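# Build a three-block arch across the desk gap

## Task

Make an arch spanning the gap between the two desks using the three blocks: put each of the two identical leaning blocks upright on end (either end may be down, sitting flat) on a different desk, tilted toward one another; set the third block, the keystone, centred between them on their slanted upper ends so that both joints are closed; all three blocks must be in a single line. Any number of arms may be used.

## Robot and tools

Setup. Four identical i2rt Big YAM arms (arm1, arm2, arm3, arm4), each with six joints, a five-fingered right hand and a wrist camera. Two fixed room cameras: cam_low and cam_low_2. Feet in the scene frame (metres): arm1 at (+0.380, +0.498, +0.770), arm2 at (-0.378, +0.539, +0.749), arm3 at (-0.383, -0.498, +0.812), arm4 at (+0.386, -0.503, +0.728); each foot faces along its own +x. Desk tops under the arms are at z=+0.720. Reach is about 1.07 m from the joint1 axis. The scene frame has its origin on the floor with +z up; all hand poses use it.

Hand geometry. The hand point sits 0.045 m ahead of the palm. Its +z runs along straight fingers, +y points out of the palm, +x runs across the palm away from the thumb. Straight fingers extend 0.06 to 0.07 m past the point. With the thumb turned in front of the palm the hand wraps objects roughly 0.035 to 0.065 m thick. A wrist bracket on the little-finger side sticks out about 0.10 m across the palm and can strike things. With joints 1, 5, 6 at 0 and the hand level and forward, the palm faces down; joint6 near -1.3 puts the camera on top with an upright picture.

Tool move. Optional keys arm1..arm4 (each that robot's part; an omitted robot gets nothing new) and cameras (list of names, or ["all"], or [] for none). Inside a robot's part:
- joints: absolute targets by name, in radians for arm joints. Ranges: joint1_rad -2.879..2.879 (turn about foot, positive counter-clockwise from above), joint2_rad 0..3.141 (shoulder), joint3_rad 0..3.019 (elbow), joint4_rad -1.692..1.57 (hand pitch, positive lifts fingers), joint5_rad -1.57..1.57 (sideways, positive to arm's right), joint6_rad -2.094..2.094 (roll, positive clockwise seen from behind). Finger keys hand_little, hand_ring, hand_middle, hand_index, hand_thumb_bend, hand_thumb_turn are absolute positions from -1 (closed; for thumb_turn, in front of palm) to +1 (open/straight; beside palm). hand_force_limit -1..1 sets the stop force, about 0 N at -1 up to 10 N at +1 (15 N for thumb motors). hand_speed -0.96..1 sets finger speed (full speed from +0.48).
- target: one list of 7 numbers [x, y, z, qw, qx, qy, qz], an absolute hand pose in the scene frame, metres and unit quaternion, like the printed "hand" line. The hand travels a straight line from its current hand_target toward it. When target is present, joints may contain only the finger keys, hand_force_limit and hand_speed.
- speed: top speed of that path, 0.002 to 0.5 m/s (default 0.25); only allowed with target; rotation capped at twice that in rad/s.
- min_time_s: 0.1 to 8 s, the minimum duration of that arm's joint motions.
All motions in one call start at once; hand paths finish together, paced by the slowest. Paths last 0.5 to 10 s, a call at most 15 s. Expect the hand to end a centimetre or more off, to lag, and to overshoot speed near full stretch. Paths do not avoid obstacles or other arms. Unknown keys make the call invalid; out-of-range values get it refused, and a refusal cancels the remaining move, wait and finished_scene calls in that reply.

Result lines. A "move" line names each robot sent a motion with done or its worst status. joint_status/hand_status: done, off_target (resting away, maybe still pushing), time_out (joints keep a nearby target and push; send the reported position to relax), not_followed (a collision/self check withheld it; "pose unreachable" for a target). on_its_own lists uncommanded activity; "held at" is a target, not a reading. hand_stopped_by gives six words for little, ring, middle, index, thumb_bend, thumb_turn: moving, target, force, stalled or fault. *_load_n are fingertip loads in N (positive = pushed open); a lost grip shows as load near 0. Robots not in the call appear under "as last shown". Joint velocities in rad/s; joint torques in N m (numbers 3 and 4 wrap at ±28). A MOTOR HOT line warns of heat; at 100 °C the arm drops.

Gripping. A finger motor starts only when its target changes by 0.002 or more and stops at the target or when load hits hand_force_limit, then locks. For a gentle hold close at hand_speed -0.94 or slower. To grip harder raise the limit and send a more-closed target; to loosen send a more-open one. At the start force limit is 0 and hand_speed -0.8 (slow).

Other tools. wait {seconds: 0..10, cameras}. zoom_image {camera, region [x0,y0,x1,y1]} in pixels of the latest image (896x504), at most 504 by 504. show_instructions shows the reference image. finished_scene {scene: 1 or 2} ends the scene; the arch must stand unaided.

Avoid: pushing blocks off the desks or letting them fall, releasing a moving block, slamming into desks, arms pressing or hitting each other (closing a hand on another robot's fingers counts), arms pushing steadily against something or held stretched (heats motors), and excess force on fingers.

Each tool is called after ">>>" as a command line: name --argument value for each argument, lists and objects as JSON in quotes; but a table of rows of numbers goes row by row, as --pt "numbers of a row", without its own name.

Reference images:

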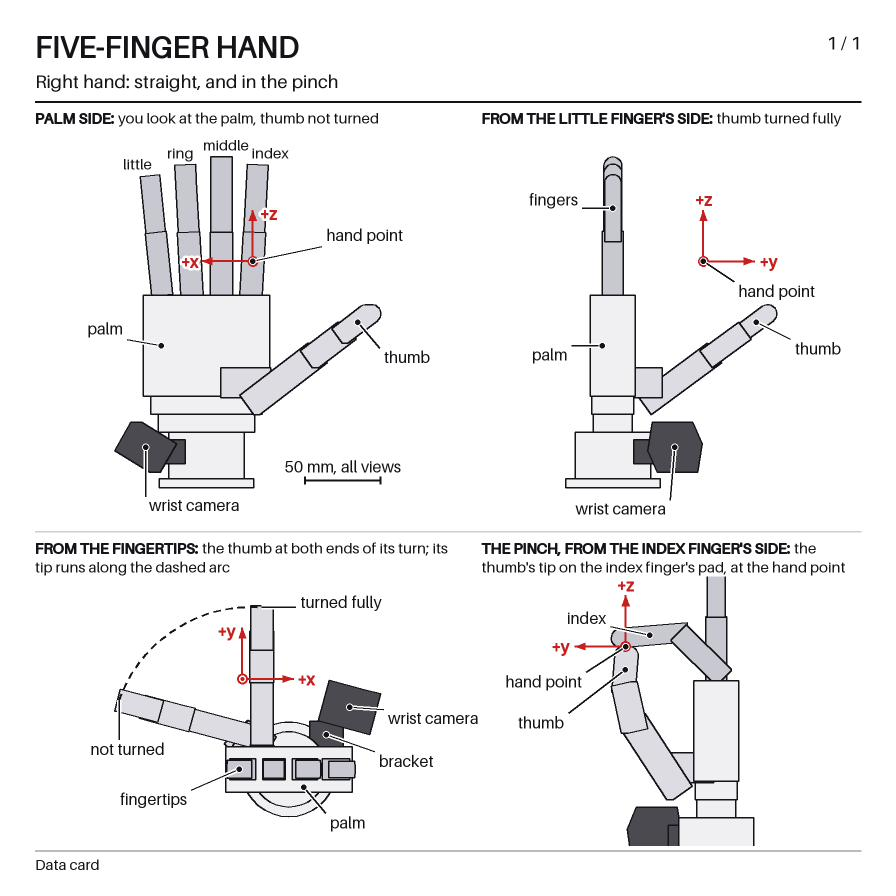

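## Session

>>> move --cameras '["all"]'

Scene clock: 0.00 s.
Joint torques (N m): no reading
Heat: arm1: hottest joint3_rad 35 °C; arm2: hottest joint3_rad 29 °C; arm3: hottest joint2_rad 28 °C; arm4: hottest joint3_rad 29 °C.
Joint velocities: within noise
arm1.joint_positions: joint1_rad=+0.183 joint2_rad=+0.617 joint3_rad=+1.456 joint4_rad=-1.250 joint5_rad=-0.192 joint6_rad=-1.230 hand_little=+1.000 hand_ring=+1.000 hand_middle=+1.000 hand_index=+1.000 hand_thumb_turn=+1.000 hand_thumb_bend=+1.000 hand_force_limit=+0.000 hand_speed=-0.800
arm1.joint_status: not commanded
arm1.hand_stopped_by: target,target,target,target,target,target
arm1.little_load_n: 0.0
arm1.ring_load_n: 0.0
arm1.middle_load_n: 0.0
arm1.index_load_n: 0.0
arm1.thumb_bend_load_n: 0.0
arm1.thumb_turn_load_n: 0.0
arm1.hand: x=+0.2302 y=+0.3073 z=+1.3026 quat_wxyz=(+0.384, +0.300, -0.780, +0.392) (m; scene frame)
arm1.hand_target: x=+0.2315 y=+0.3092 z=+1.3134 quat_wxyz=(+0.392, +0.299, -0.774, +0.398) (m; scene frame)
arm1.hand_status: not commanded
arm2.joint_positions: joint1_rad=-0.158 joint2_rad=+0.622 joint3_rad=+1.377 joint4_rad=-1.246 joint5_rad=-0.066 joint6_rad=-1.371 hand_little=+1.000 hand_ring=+1.000 hand_middle=+1.000 hand_index=+1.000 hand_thumb_turn=+1.000 hand_thumb_bend=+1.000 hand_force_limit=+0.000 hand_speed=-0.800
arm2.joint_status: not commanded
arm2.hand_stopped_by: target,target,target,target,target,target
arm2.little_load_n: 0.0
arm2.ring_load_n: 0.0
arm2.middle_load_n: 0.0
arm2.index_load_n: 0.0
arm2.thumb_bend_load_n: 0.0
arm2.thumb_turn_load_n: 0.0
arm2.hand: x=-0.2732 y=+0.3004 z=+1.2492 quat_wxyz=(+0.169, +0.721, -0.470, +0.481) (m; scene frame)
arm2.hand_target: x=-0.2740 y=+0.3016 z=+1.2587 quat_wxyz=(+0.172, +0.716, -0.467, +0.489) (m; scene frame)
arm2.hand_status: not commanded
arm3.joint_positions: joint1_rad=+0.414 joint2_rad=+0.608 joint3_rad=+1.363 joint4_rad=-1.236 joint5_rad=+0.055 joint6_rad=-1.009 hand_little=+1.000 hand_ring=+1.000 hand_middle=+1.000 hand_index=+1.000 hand_thumb_turn=+1.000 hand_thumb_bend=+1.000 hand_force_limit=+0.000 hand_speed=-0.800
arm3.joint_status: not commanded
arm3.hand_stopped_by: target,target,target,target,target,target
arm3.little_load_n: 0.0
arm3.ring_load_n: 0.0
arm3.middle_load_n: 0.0
arm3.index_load_n: 0.0
arm3.thumb_bend_load_n: 0.0
arm3.thumb_turn_load_n: 0.0
arm3.hand: x=-0.2518 y=-0.2951 z=+1.3013 quat_wxyz=(-0.384, +0.818, +0.250, +0.349) (m; scene frame)
arm3.hand_target: x=-0.2522 y=-0.2962 z=+1.3126 quat_wxyz=(-0.393, +0.811, +0.248, +0.356) (m; scene frame)
arm3.hand_status: not commanded
arm4.joint_positions: joint1_rad=+0.009 joint2_rad=+0.642 joint3_rad=+1.436 joint4_rad=-1.532 joint5_rad=-0.174 joint6_rad=-1.422 hand_little=+1.000 hand_ring=+1.000 hand_middle=+1.000 hand_index=+1.000 hand_thumb_turn=+1.000 hand_thumb_bend=+1.000 hand_force_limit=+0.000 hand_speed=-0.800
arm4.joint_status: not commanded
arm4.hand_stopped_by: target,target,target,target,target,target
arm4.little_load_n: 0.0
arm4.ring_load_n: 0.0
arm4.middle_load_n: 0.0
arm4.index_load_n: 0.0
arm4.thumb_bend_load_n: 0.0
arm4.thumb_turn_load_n: 0.0
arm4.hand: x=+0.2460 y=-0.3509 z=+1.1975 quat_wxyz=(-0.405, +0.364, +0.837, +0.048) (m; scene frame)
arm4.hand_target: x=+0.2463 y=-0.3513 z=+1.2060 quat_wxyz=(-0.414, +0.362, +0.834, +0.051) (m; scene frame)
arm4.hand_status: not commanded
pictures: arm1_cam_wrist, arm2_cam_wrist, arm3_cam_wrist, arm4_cam_wrist, cam_low, cam_low_2
camera_calibration:
arm1_cam_wrist: T_world_to_cam=[[-0.890356, 0.416623, -0.183553, 0.320979], [0.443903, 0.704936, -0.553186, 0.398055], [-0.101077, -0.574012, -0.812584, 1.37117], [0, 0, 0, 1]] pos_world=[0.247681, 0.372739, 1.39331]
arm2_cam_wrist: T_world_to_cam=[[-0.792368, -0.609314, -0.0298133, 0.00822147], [-0.509277, 0.6876, -0.517536, 0.300028], [0.335842, -0.394896, -0.855142, 1.39546], [0, 0, 0, 1]] pos_world=[-0.309341, 0.349771, 1.34883]
arm3_cam_wrist: T_world_to_cam=[[0.834243, -0.512145, -0.204319, 0.322379], [-0.538676, -0.677843, -0.500357, 0.315939], [0.117759, 0.527481, -0.841366, 1.39426], [0, 0, 0, 1]] pos_world=[-0.26294, -0.356183, 1.39703]
arm4_cam_wrist: T_world_to_cam=[[0.497616, 0.86702, 0.0256028, 0.148928], [0.830083, -0.467437, -0.30408, -0.00587126], [-0.251675, 0.172567, -0.952303, 1.37563], [0, 0, 0, 1]] pos_world=[0.276977, -0.369257, 1.30442]

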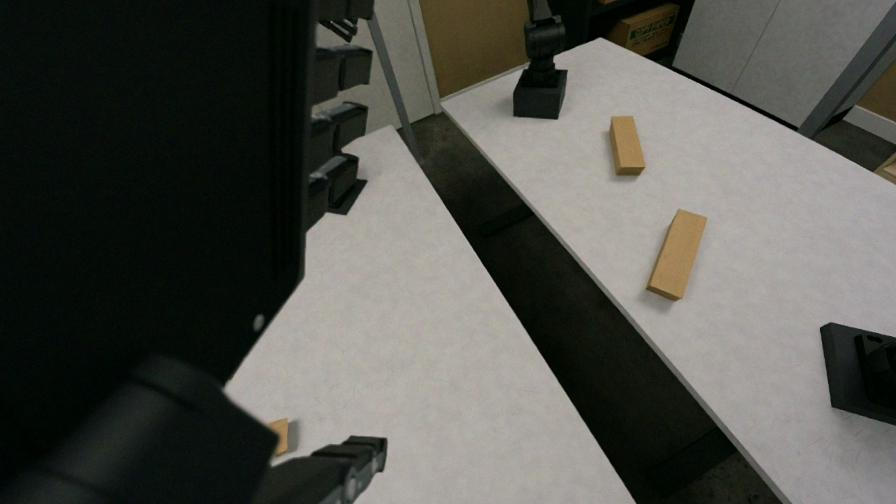

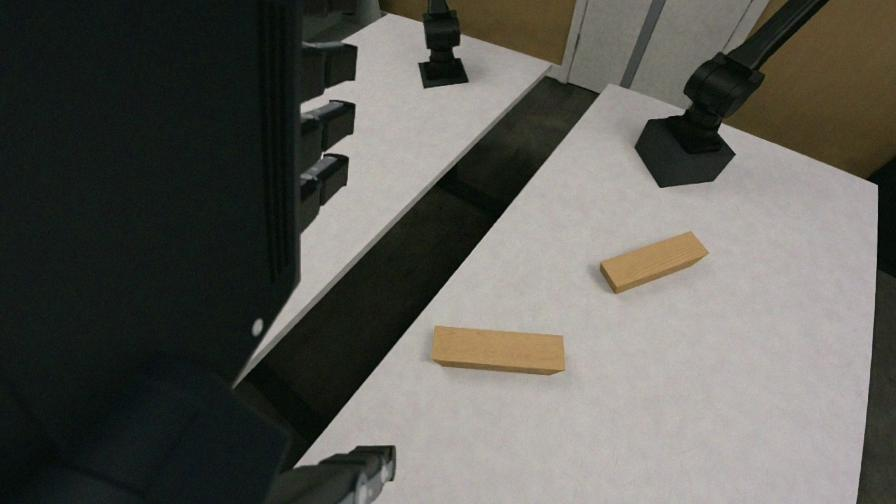

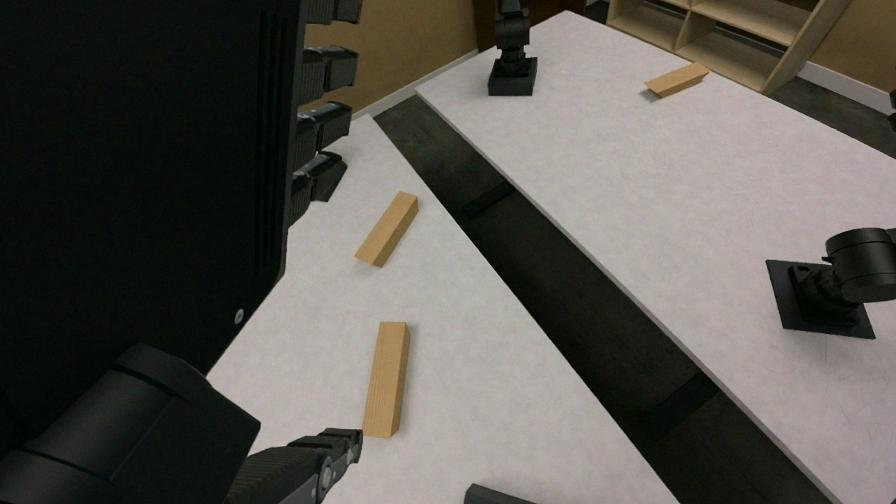

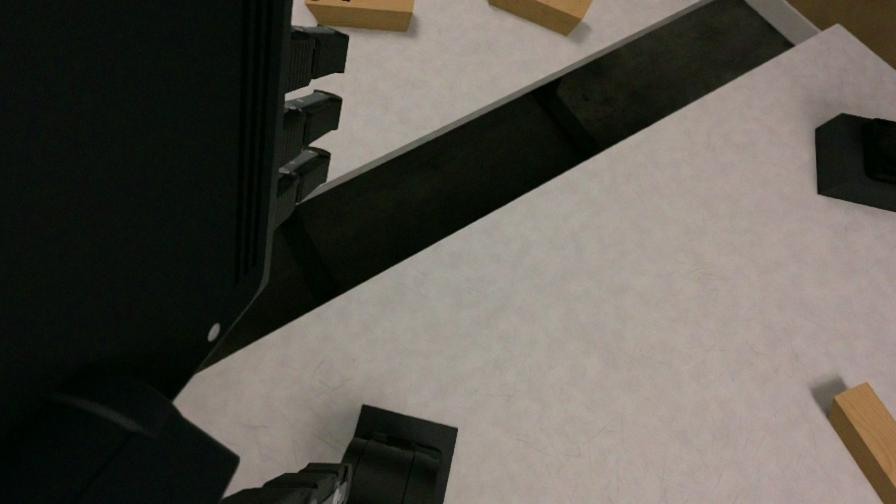

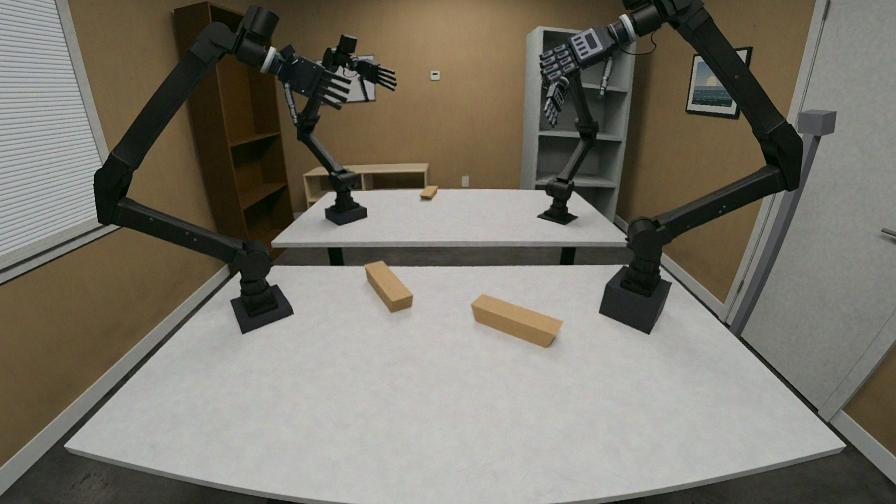

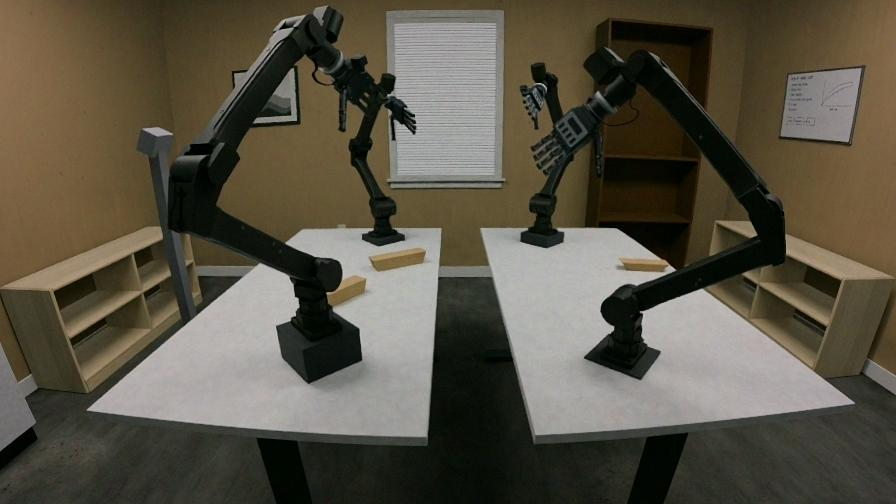

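>>> zoom_image --camera "arm2_cam_wrist" --region '[400, 200, 740, 400]'

>>> zoom_image --camera "cam_low_2" --region '[320, 230, 440, 310]'

>>> zoom_image --camera "cam_low_2" --region '[600, 240, 690, 290]'

>>> zoom_image --camera "arm3_cam_wrist" --region '[320, 180, 620, 450]'

>>> zoom_image --camera "arm3_cam_wrist" --region '[620, 40, 740, 120]'

>>> zoom_image --camera "cam_low" --region '[350, 170, 580, 360]'

Scaled by 1.482 from the camera's 896x504 image, which has a finer 1280x720 frame.

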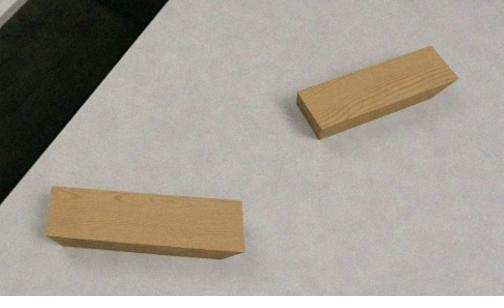

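Scaled by 4.200 from the camera's 896x504 image, which has a finer 1280x720 frame.

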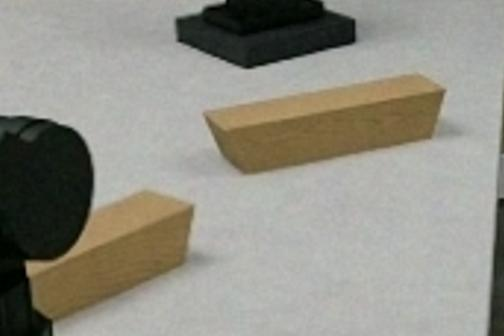

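Scaled by 5.600 from the camera's 896x504 image, which has a finer 1280x720 frame.

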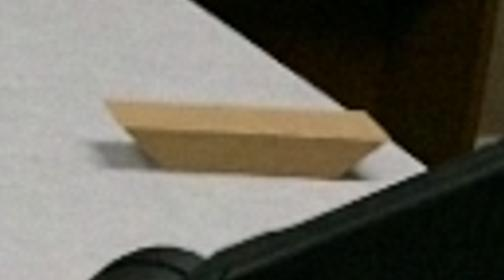

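Scaled by 1.680 from the camera's 896x504 image, which has a finer 1280x720 frame.

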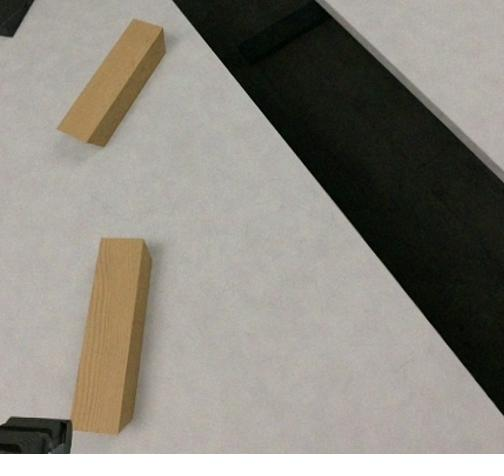

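Scaled by 4.200 from the camera's 896x504 image, which has a finer 1280x720 frame.

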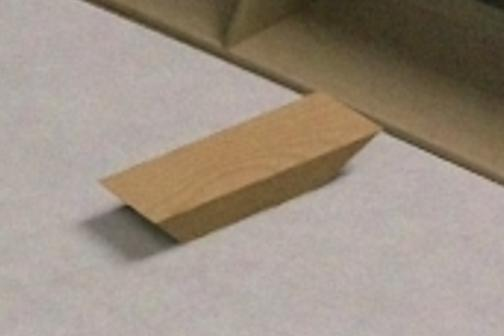

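Scaled by 2.191 from the camera's 896x504 image, which has a finer 1280x720 frame.

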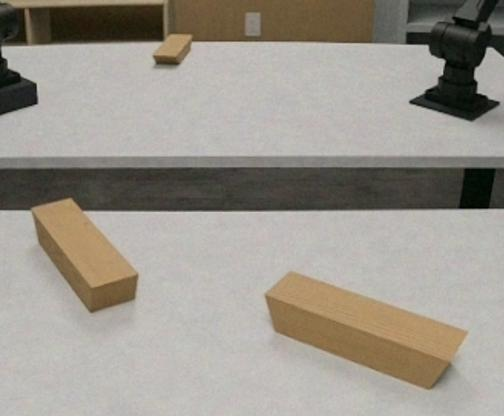

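>>> move --arm2 '{"target":[-0.250,0.207,0.95,-0.1064,0.2569,-0.8875,0.3676],"speed":0.3,"joints":{"hand_speed":-0.3,"hand_thumb_turn":-1.0}}' --arm4 '{"target":[-0.425,-0.15,0.96,0.3387,-0.8177,-0.4302,0.1782],"speed":0.3,"joints":{"hand_speed":-0.3,"hand_thumb_turn":-1.0}}' --arm1 '{"target":[0.725,0.128,0.95,0.0354,-0.0854,-0.9199,0.3811],"speed":0.3,"joints":{"hand_speed":-0.3,"hand_thumb_turn":-1.0}}' --cameras '["all"]'

Scene clock: 136.47 s.
Joint torques (N m): arm1=[-0.38 -11.16 10.15 1.58 0.5 0] | arm2=[-0.79 -4.07 7.49 2.03 -0.18 0.14] | arm3=[-0.73 3.02 9.58 2.67 0.03 0.09] | arm4=[-1.79 -26.99 13.49 0.35 0.19 0.08]
Heat: arm1: hottest joint3_rad 43 °C; arm2: hottest joint3_rad 37 °C; arm3: hottest joint3_rad 31 °C; arm4: hottest joint3_rad 35 °C.
move: arm1 off_target; arm2 done; arm4 off_target
Joint velocities: within noise
arm1.joint_positions: joint1_rad=+1.684 joint2_rad=+1.401 joint3_rad=+1.141 joint4_rad=-0.907 joint5_rad=+0.680 joint6_rad=+0.909 hand_little=+1.000 hand_ring=+1.000 hand_middle=+1.000 hand_index=+1.000 hand_thumb_turn=-1.000 hand_thumb_bend=+1.000 hand_force_limit=+0.000 hand_speed=-0.300
arm1.joint_status: all done
arm1.hand_stopped_by: target,target,target,target,target,target
arm1.little_load_n: 0.0
arm1.ring_load_n: 0.0
arm1.middle_load_n: 0.5
arm1.index_load_n: 0.0
arm1.thumb_bend_load_n: 0.0
arm1.thumb_turn_load_n: 0.0
arm1.hand: x=+0.7098 y=+0.1336 z=+0.9378 quat_wxyz=(+0.053, -0.080, -0.923, +0.372) (m; scene frame)
arm1.hand_target: x=+0.7246 y=+0.1286 z=+0.9503 quat_wxyz=(+0.035, -0.085, -0.920, +0.381) (m; scene frame)
arm1.hand_status: off_target (0.020 m and 2.4 deg from the pose sent, 0.634 m and 62.4 deg at the start)
arm2.joint_positions: joint1_rad=-0.540 joint2_rad=+0.883 joint3_rad=+0.820 joint4_rad=-0.747 joint5_rad=-0.260 joint6_rad=-0.287 hand_little=+1.000 hand_ring=+1.000 hand_middle=+1.000 hand_index=+1.000 hand_thumb_turn=-1.000 hand_thumb_bend=+1.000 hand_force_limit=+0.000 hand_speed=-0.300
arm2.joint_status: all done
arm2.hand_stopped_by: target,target,target,target,target,target
arm2.little_load_n: 0.0
arm2.ring_load_n: 0.0
arm2.middle_load_n: 0.0
arm2.index_load_n: -0.5
arm2.thumb_bend_load_n: 0.0
arm2.thumb_turn_load_n: 0.0
arm2.hand: x=-0.2498 y=+0.2100 z=+0.9536 quat_wxyz=(-0.104, +0.267, -0.885, +0.367) (m; scene frame)
arm2.hand_target: x=-0.2500 y=+0.2071 z=+0.9501 quat_wxyz=(-0.106, +0.257, -0.887, +0.368) (m; scene frame)
arm2.hand_status: done (0.005 m and 1.2 deg from the pose sent, 0.314 m and 80.8 deg at the start)
arm3: as last shown
arm3.middle_load_n: -0.5
arm4.joint_positions: joint1_rad=+0.321 joint2_rad=+2.475 joint3_rad=+2.880 joint4_rad=-1.137 joint5_rad=+0.116 joint6_rad=+0.121 hand_little=+1.000 hand_ring=+1.000 hand_middle=+1.000 hand_index=+1.000 hand_thumb_turn=-1.000 hand_thumb_bend=+1.000 hand_force_limit=+0.000 hand_speed=-0.300
arm4.joint_status: all done
arm4.hand_stopped_by: target,target,target,target,target,target
arm4.little_load_n: 0.0
arm4.ring_load_n: 0.0
arm4.middle_load_n: 0.0
arm4.index_load_n: 0.0
arm4.thumb_bend_load_n: 0.0
arm4.thumb_turn_load_n: 0.0
arm4.hand: x=-0.4158 y=-0.1424 z=+0.9600 quat_wxyz=(-0.361, +0.810, +0.422, -0.189) (m; scene frame)
arm4.hand_target: x=-0.4237 y=-0.1506 z=+0.9594 quat_wxyz=(-0.362, +0.808, +0.422, -0.196) (m; scene frame)
arm4.hand_status: off_target (0.012 m and 3.1 deg from the pose sent, 0.740 m and 76.3 deg at the start; a joint's target at an end of its range on 28 of 124 steps)
pictures: arm1_cam_wrist, arm2_cam_wrist, arm3_cam_wrist, arm4_cam_wrist, cam_low, cam_low_2
camera_calibration:
arm1_cam_wrist: T_world_to_cam=[[-0.142265, 0.703834, -0.695973, 0.664571], [0.907083, 0.374132, 0.192938, -0.878448], [0.396182, -0.603857, -0.691662, 0.561187], [0, 0, 0, 1]] pos_world=[0.669039, 0.199785, 1.02016]
arm2_cam_wrist: T_world_to_cam=[[-0.559809, 0.449508, -0.696101, 0.43398], [0.439663, 0.873198, 0.210289, -0.274945], [0.702361, -0.188328, -0.686456, 0.986487], [0, 0, 0, 1]] pos_world=[-0.329041, 0.230787, 1.03709]
arm3_cam_wrist: T_world_to_cam=[[0.834243, -0.512145, -0.204319, 0.322379], [-0.538676, -0.677843, -0.500357, 0.315939], [0.117759, 0.527481, -0.841366, 1.39426], [0, 0, 0, 1]] pos_world=[-0.26294, -0.356183, 1.39703]
arm4_cam_wrist: T_world_to_cam=[[0.704917, -0.114348, -0.700012, 0.946664], [-0.0168545, -0.989341, 0.144638, -0.288474], [-0.709089, -0.0901591, -0.699331, 0.476409], [0, 0, 0, 1]] pos_world=[-0.334366, -0.134197, 1.03757]

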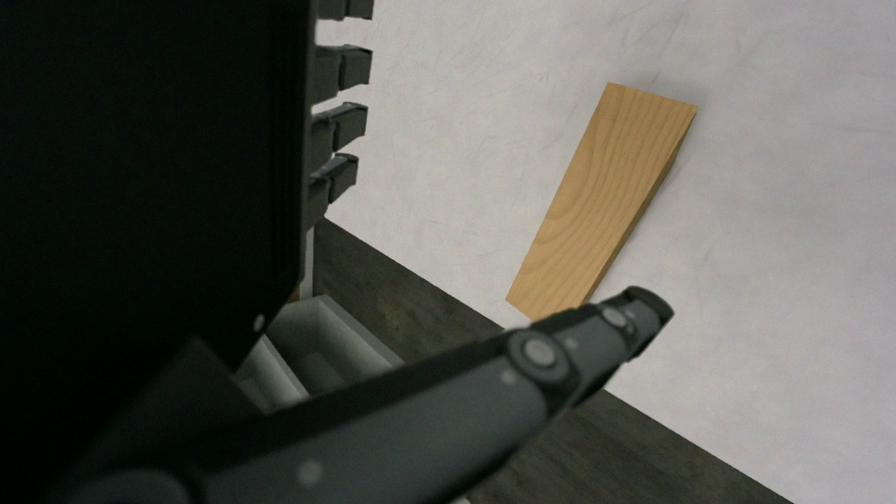

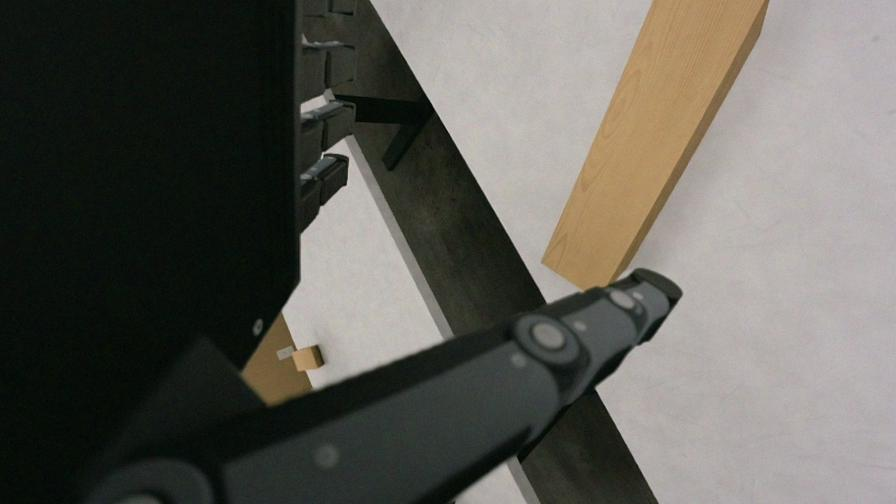

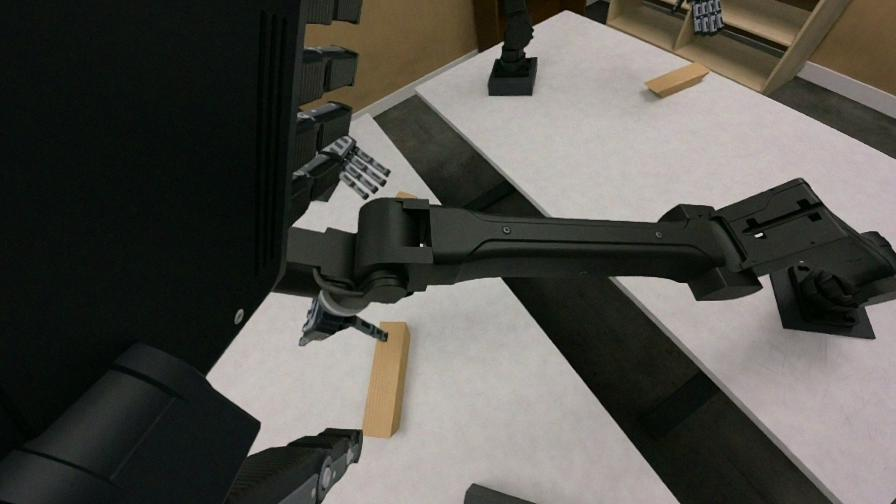

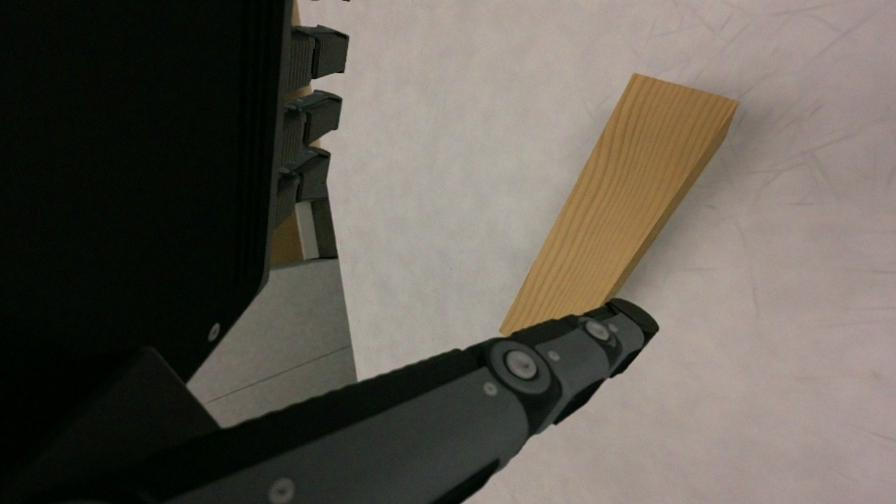

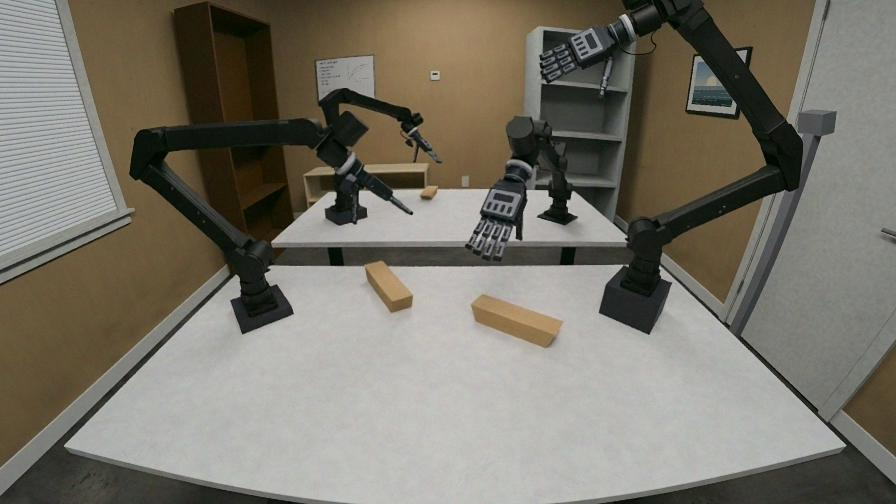

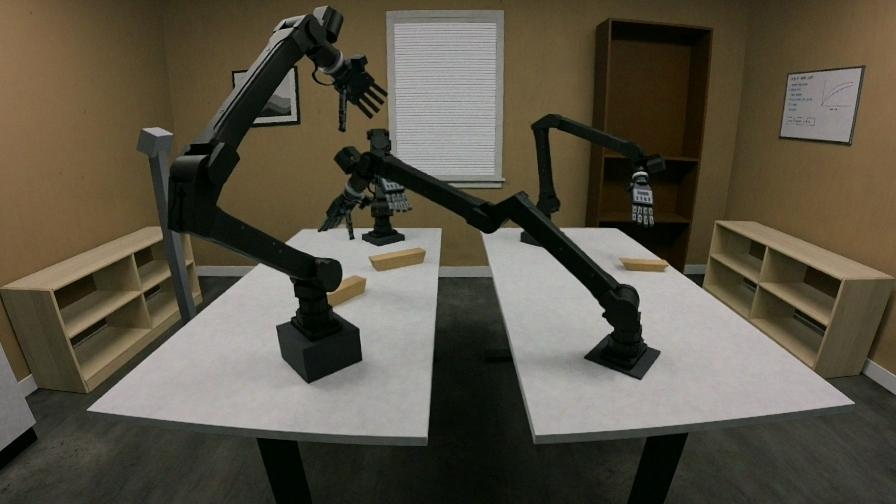

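>>> zoom_image --camera "arm2_cam_wrist" --region '[500, 0, 800, 310]'

>>> zoom_image --camera "arm4_cam_wrist" --region '[480, 50, 780, 350]'

>>> zoom_image --camera "arm1_cam_wrist" --region '[480, 60, 730, 330]'

Scaled by 1.626 from the camera's 896x504 image, which has a finer 1280x720 frame.

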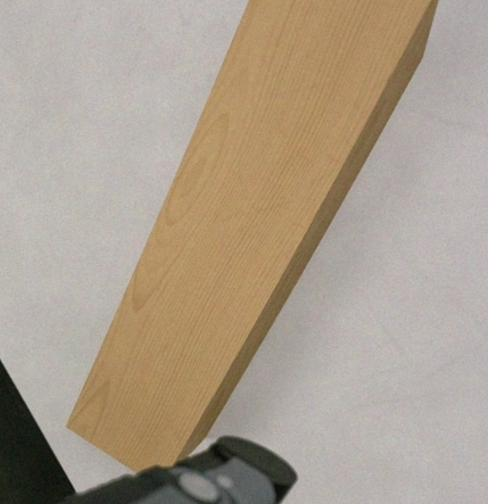

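Scaled by 1.680 from the camera's 896x504 image, which has a finer 1280x720 frame.

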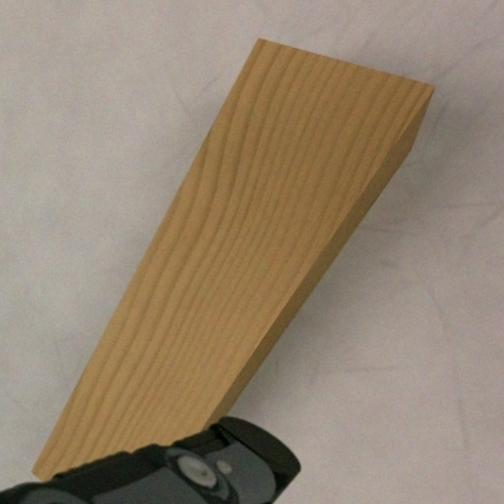

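Scaled by 1.867 from the camera's 896x504 image, which has a finer 1280x720 frame.

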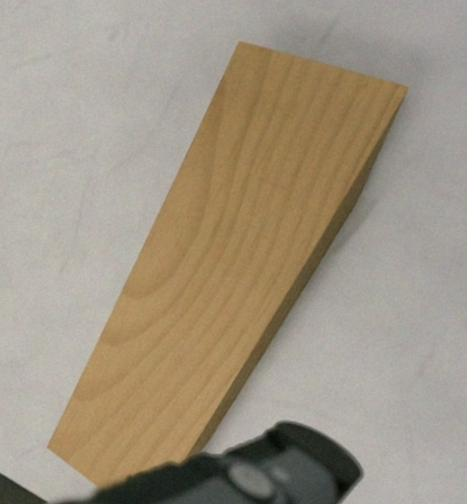

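>>> move --arm2 '{"target":[-0.2507,0.1945,0.848,-0.1075,0.2446,-0.8901,0.3689],"speed":0.12}' --arm4 '{"target":[-0.4517,-0.1779,0.868,0.3153,-0.8227,-0.4434,0.1695],"speed":0.12}' --arm1 '{"target":[0.7525,0.1107,0.8725,0.0154,-0.0855,-0.9174,0.3902],"speed":0.12}' --cameras '["arm1_cam_wrist","arm2_cam_wrist","arm4_cam_wrist"]'

>>> zoom_image --camera "arm4_cam_wrist" --region '[430, 0, 830, 400]'

>>> zoom_image --camera "arm1_cam_wrist" --region '[430, 0, 830, 400]'

>>> zoom_image --camera "arm2_cam_wrist" --region '[430, 0, 830, 400]'

Scene clock: 182.63 s.
Joint torques (N m): arm1=[-0.44 -12.69 7.68 1.66 0.41 -0.14] | arm2=[-1.03 -4.6 6.99 2.02 -0.19 0.14] | arm3=[-0.73 3.14 9.54 2.59 0.04 0.01] | arm4=[-2.08 -28.75 13.56 1.26 0.26 0.08]
Heat: arm1: hottest joint3_rad 48 °C; arm2: hottest joint3_rad 37 °C; arm3: hottest joint3_rad 32 °C; arm4: hottest joint3_rad 42 °C.
move: arm1 done; arm2 done; arm4 off_target
Joint velocities: within noise
arm1.joint_positions: joint1_rad=+1.685 joint2_rad=+1.522 joint3_rad=+1.079 joint4_rad=-0.640 joint5_rad=+0.672 joint6_rad=+0.909 hand_little=+1.000 hand_ring=+1.000 hand_middle=+1.000 hand_index=+1.000 hand_thumb_turn=-1.000 hand_thumb_bend=+1.000 hand_force_limit=+0.000 hand_speed=-0.300
arm1.joint_status: not commanded
arm1.hand_stopped_by: target,target,target,target,target,target
arm1.little_load_n: 0.0
arm1.ring_load_n: 0.0
arm1.middle_load_n: 0.0
arm1.index_load_n: 0.0
arm1.thumb_bend_load_n: 0.0
arm1.thumb_turn_load_n: 0.0
arm1.hand: x=+0.7451 y=+0.1079 z=+0.8774 quat_wxyz=(+0.018, -0.093, -0.916, +0.391) (m; scene frame)
arm1.hand_target: x=+0.7524 y=+0.1108 z=+0.8726 quat_wxyz=(+0.015, -0.085, -0.917, +0.390) (m; scene frame)
arm1.hand_status: done (0.009 m and 0.9 deg from the pose sent, 0.081 m and 4.9 deg at the start)
arm2.joint_positions: joint1_rad=-0.551 joint2_rad=+1.002 joint3_rad=+0.609 joint4_rad=-0.411 joint5_rad=-0.261 joint6_rad=-0.271 hand_little=+1.000 hand_ring=+1.000 hand_middle=+1.000 hand_index=+1.000 hand_thumb_turn=-1.000 hand_thumb_bend=+1.000 hand_force_limit=+0.000 hand_speed=-0.300
arm2.joint_status: not commanded
arm2.hand_stopped_by: target,target,target,target,target,target
arm2.little_load_n: 0.0
arm2.ring_load_n: -0.5
arm2.middle_load_n: 0.0
arm2.index_load_n: 0.0
arm2.thumb_bend_load_n: 0.0
arm2.thumb_turn_load_n: 0.0
arm2.hand: x=-0.2500 y=+0.1962 z=+0.8526 quat_wxyz=(-0.105, +0.255, -0.887, +0.370) (m; scene frame)
arm2.hand_target: x=-0.2507 y=+0.1946 z=+0.8481 quat_wxyz=(-0.108, +0.245, -0.890, +0.369) (m; scene frame)
arm2.hand_status: done (0.005 m and 1.3 deg from the pose sent, 0.107 m and 2.6 deg at the start)
arm3: as last shown
arm3.middle_load_n: 0.0
arm3.thumb_turn_load_n: -0.5
arm4.joint_positions: joint1_rad=+0.366 joint2_rad=+2.599 joint3_rad=+2.882 joint4_rad=-1.137 joint5_rad=+0.122 joint6_rad=+0.142 hand_little=+1.000 hand_ring=+1.000 hand_middle=+1.000 hand_index=+1.000 hand_thumb_turn=-1.000 hand_thumb_bend=+1.000 hand_force_limit=+0.000 hand_speed=-0.300
arm4.joint_status: not commanded
arm4.hand_stopped_by: target,target,target,target,target,target
arm4.little_load_n: 0.0
arm4.ring_load_n: 0.0
arm4.middle_load_n: 0.0
arm4.index_load_n: 0.5
arm4.thumb_bend_load_n: 0.0
arm4.thumb_turn_load_n: 0.0
arm4.hand: x=-0.4374 y=-0.1754 z=+0.8542 quat_wxyz=(-0.311, +0.824, +0.445, -0.163) (m; scene frame)
arm4.hand_target: x=-0.4497 y=-0.1786 z=+0.8679 quat_wxyz=(-0.328, +0.817, +0.439, -0.180) (m; scene frame)
arm4.hand_status: off_target (0.020 m and 0.9 deg from the pose sent, 0.105 m and 6.3 deg at the start; a joint's target at an end of its range on 25 of 50 steps)
pictures: arm1_cam_wrist, arm2_cam_wrist, arm4_cam_wrist
camera_calibration:
arm1_cam_wrist: T_world_to_cam=[[-0.0954666, 0.669344, -0.736793, 0.65035], [0.890653, 0.387989, 0.237069, -0.917169], [0.444549, -0.633595, -0.633194, 0.405722], [0, 0, 0, 1]] pos_world=[0.698603, 0.177607, 0.953506]
arm2_cam_wrist: T_world_to_cam=[[-0.541698, 0.461054, -0.702846, 0.377804], [0.456422, 0.863482, 0.214655, -0.239114], [0.705863, -0.204517, -0.678182, 0.9117], [0, 0, 0, 1]] pos_world=[-0.329742, 0.21874, 0.935164]
arm4_cam_wrist: T_world_to_cam=[[0.777244, -0.135003, -0.614546, 0.83899], [-0.0110065, -0.979478, 0.201251, -0.350321], [-0.629104, -0.149657, -0.762779, 0.462817], [0, 0, 0, 1]] pos_world=[-0.364796, -0.160602, 0.939127]

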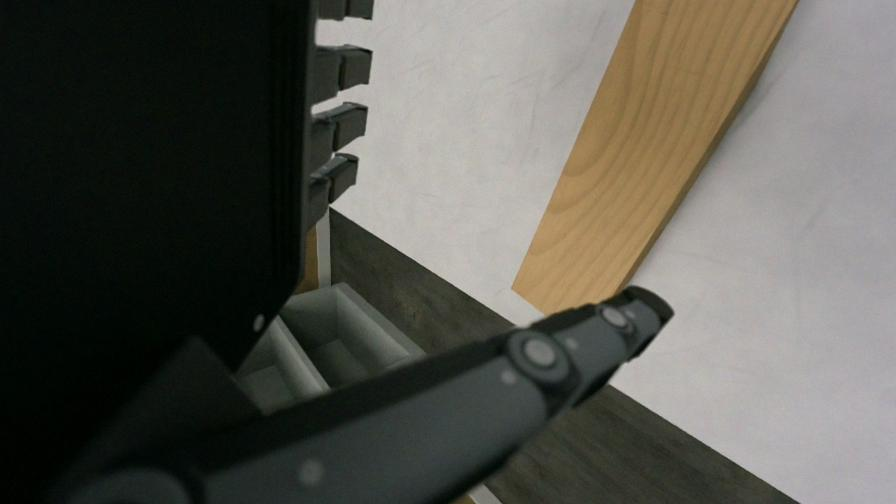

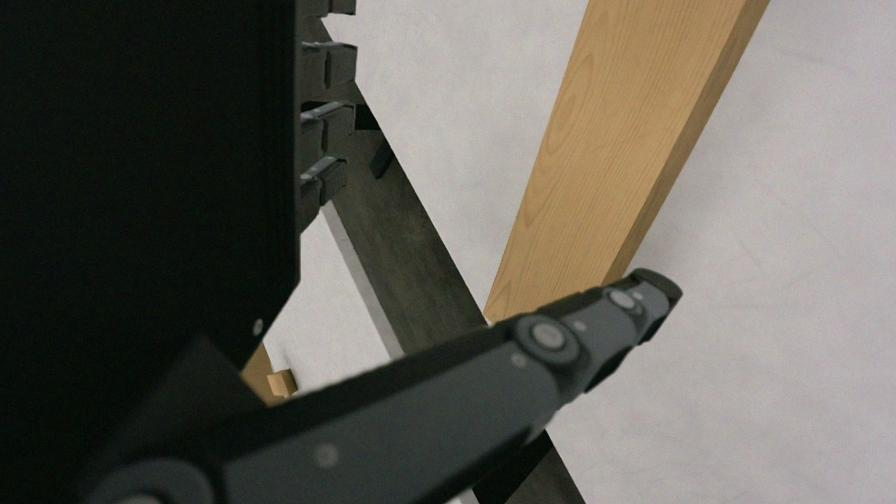

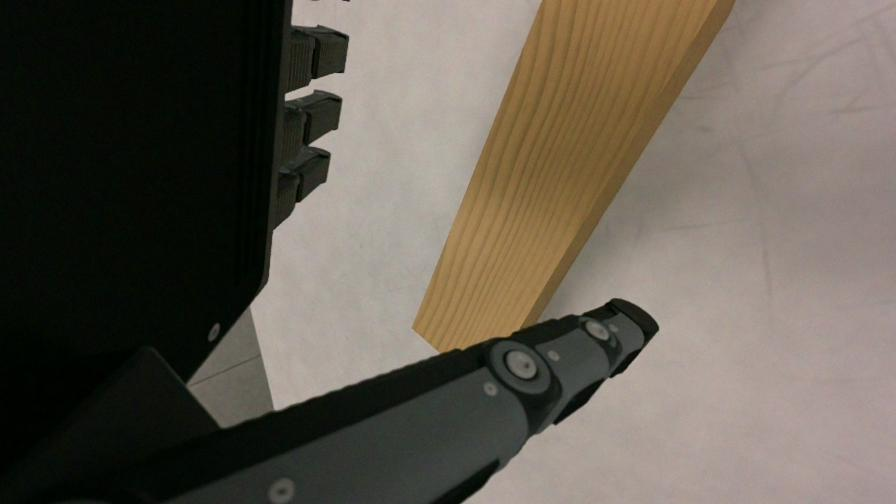

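Scaled by 1.260 from the camera's 896x504 image, which has a finer 1280x720 frame.

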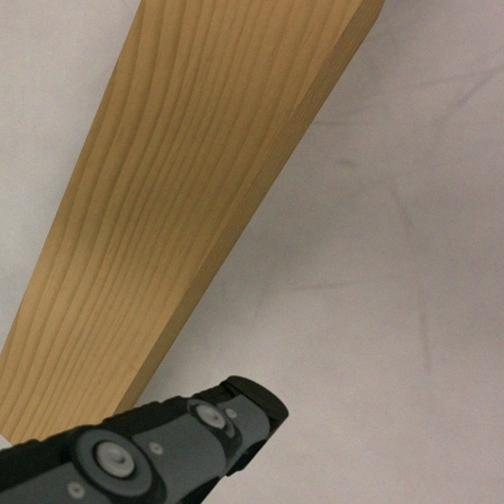

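Scaled by 1.260 from the camera's 896x504 image, which has a finer 1280x720 frame.

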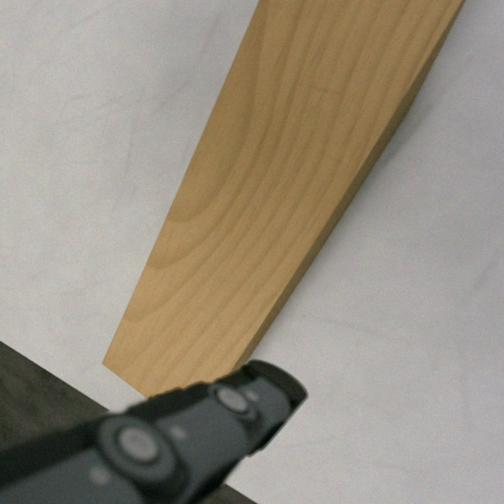

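Scaled by 1.260 from the camera's 896x504 image, which has a finer 1280x720 frame.

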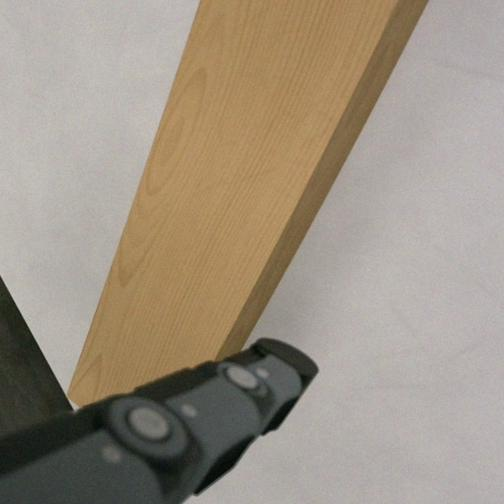

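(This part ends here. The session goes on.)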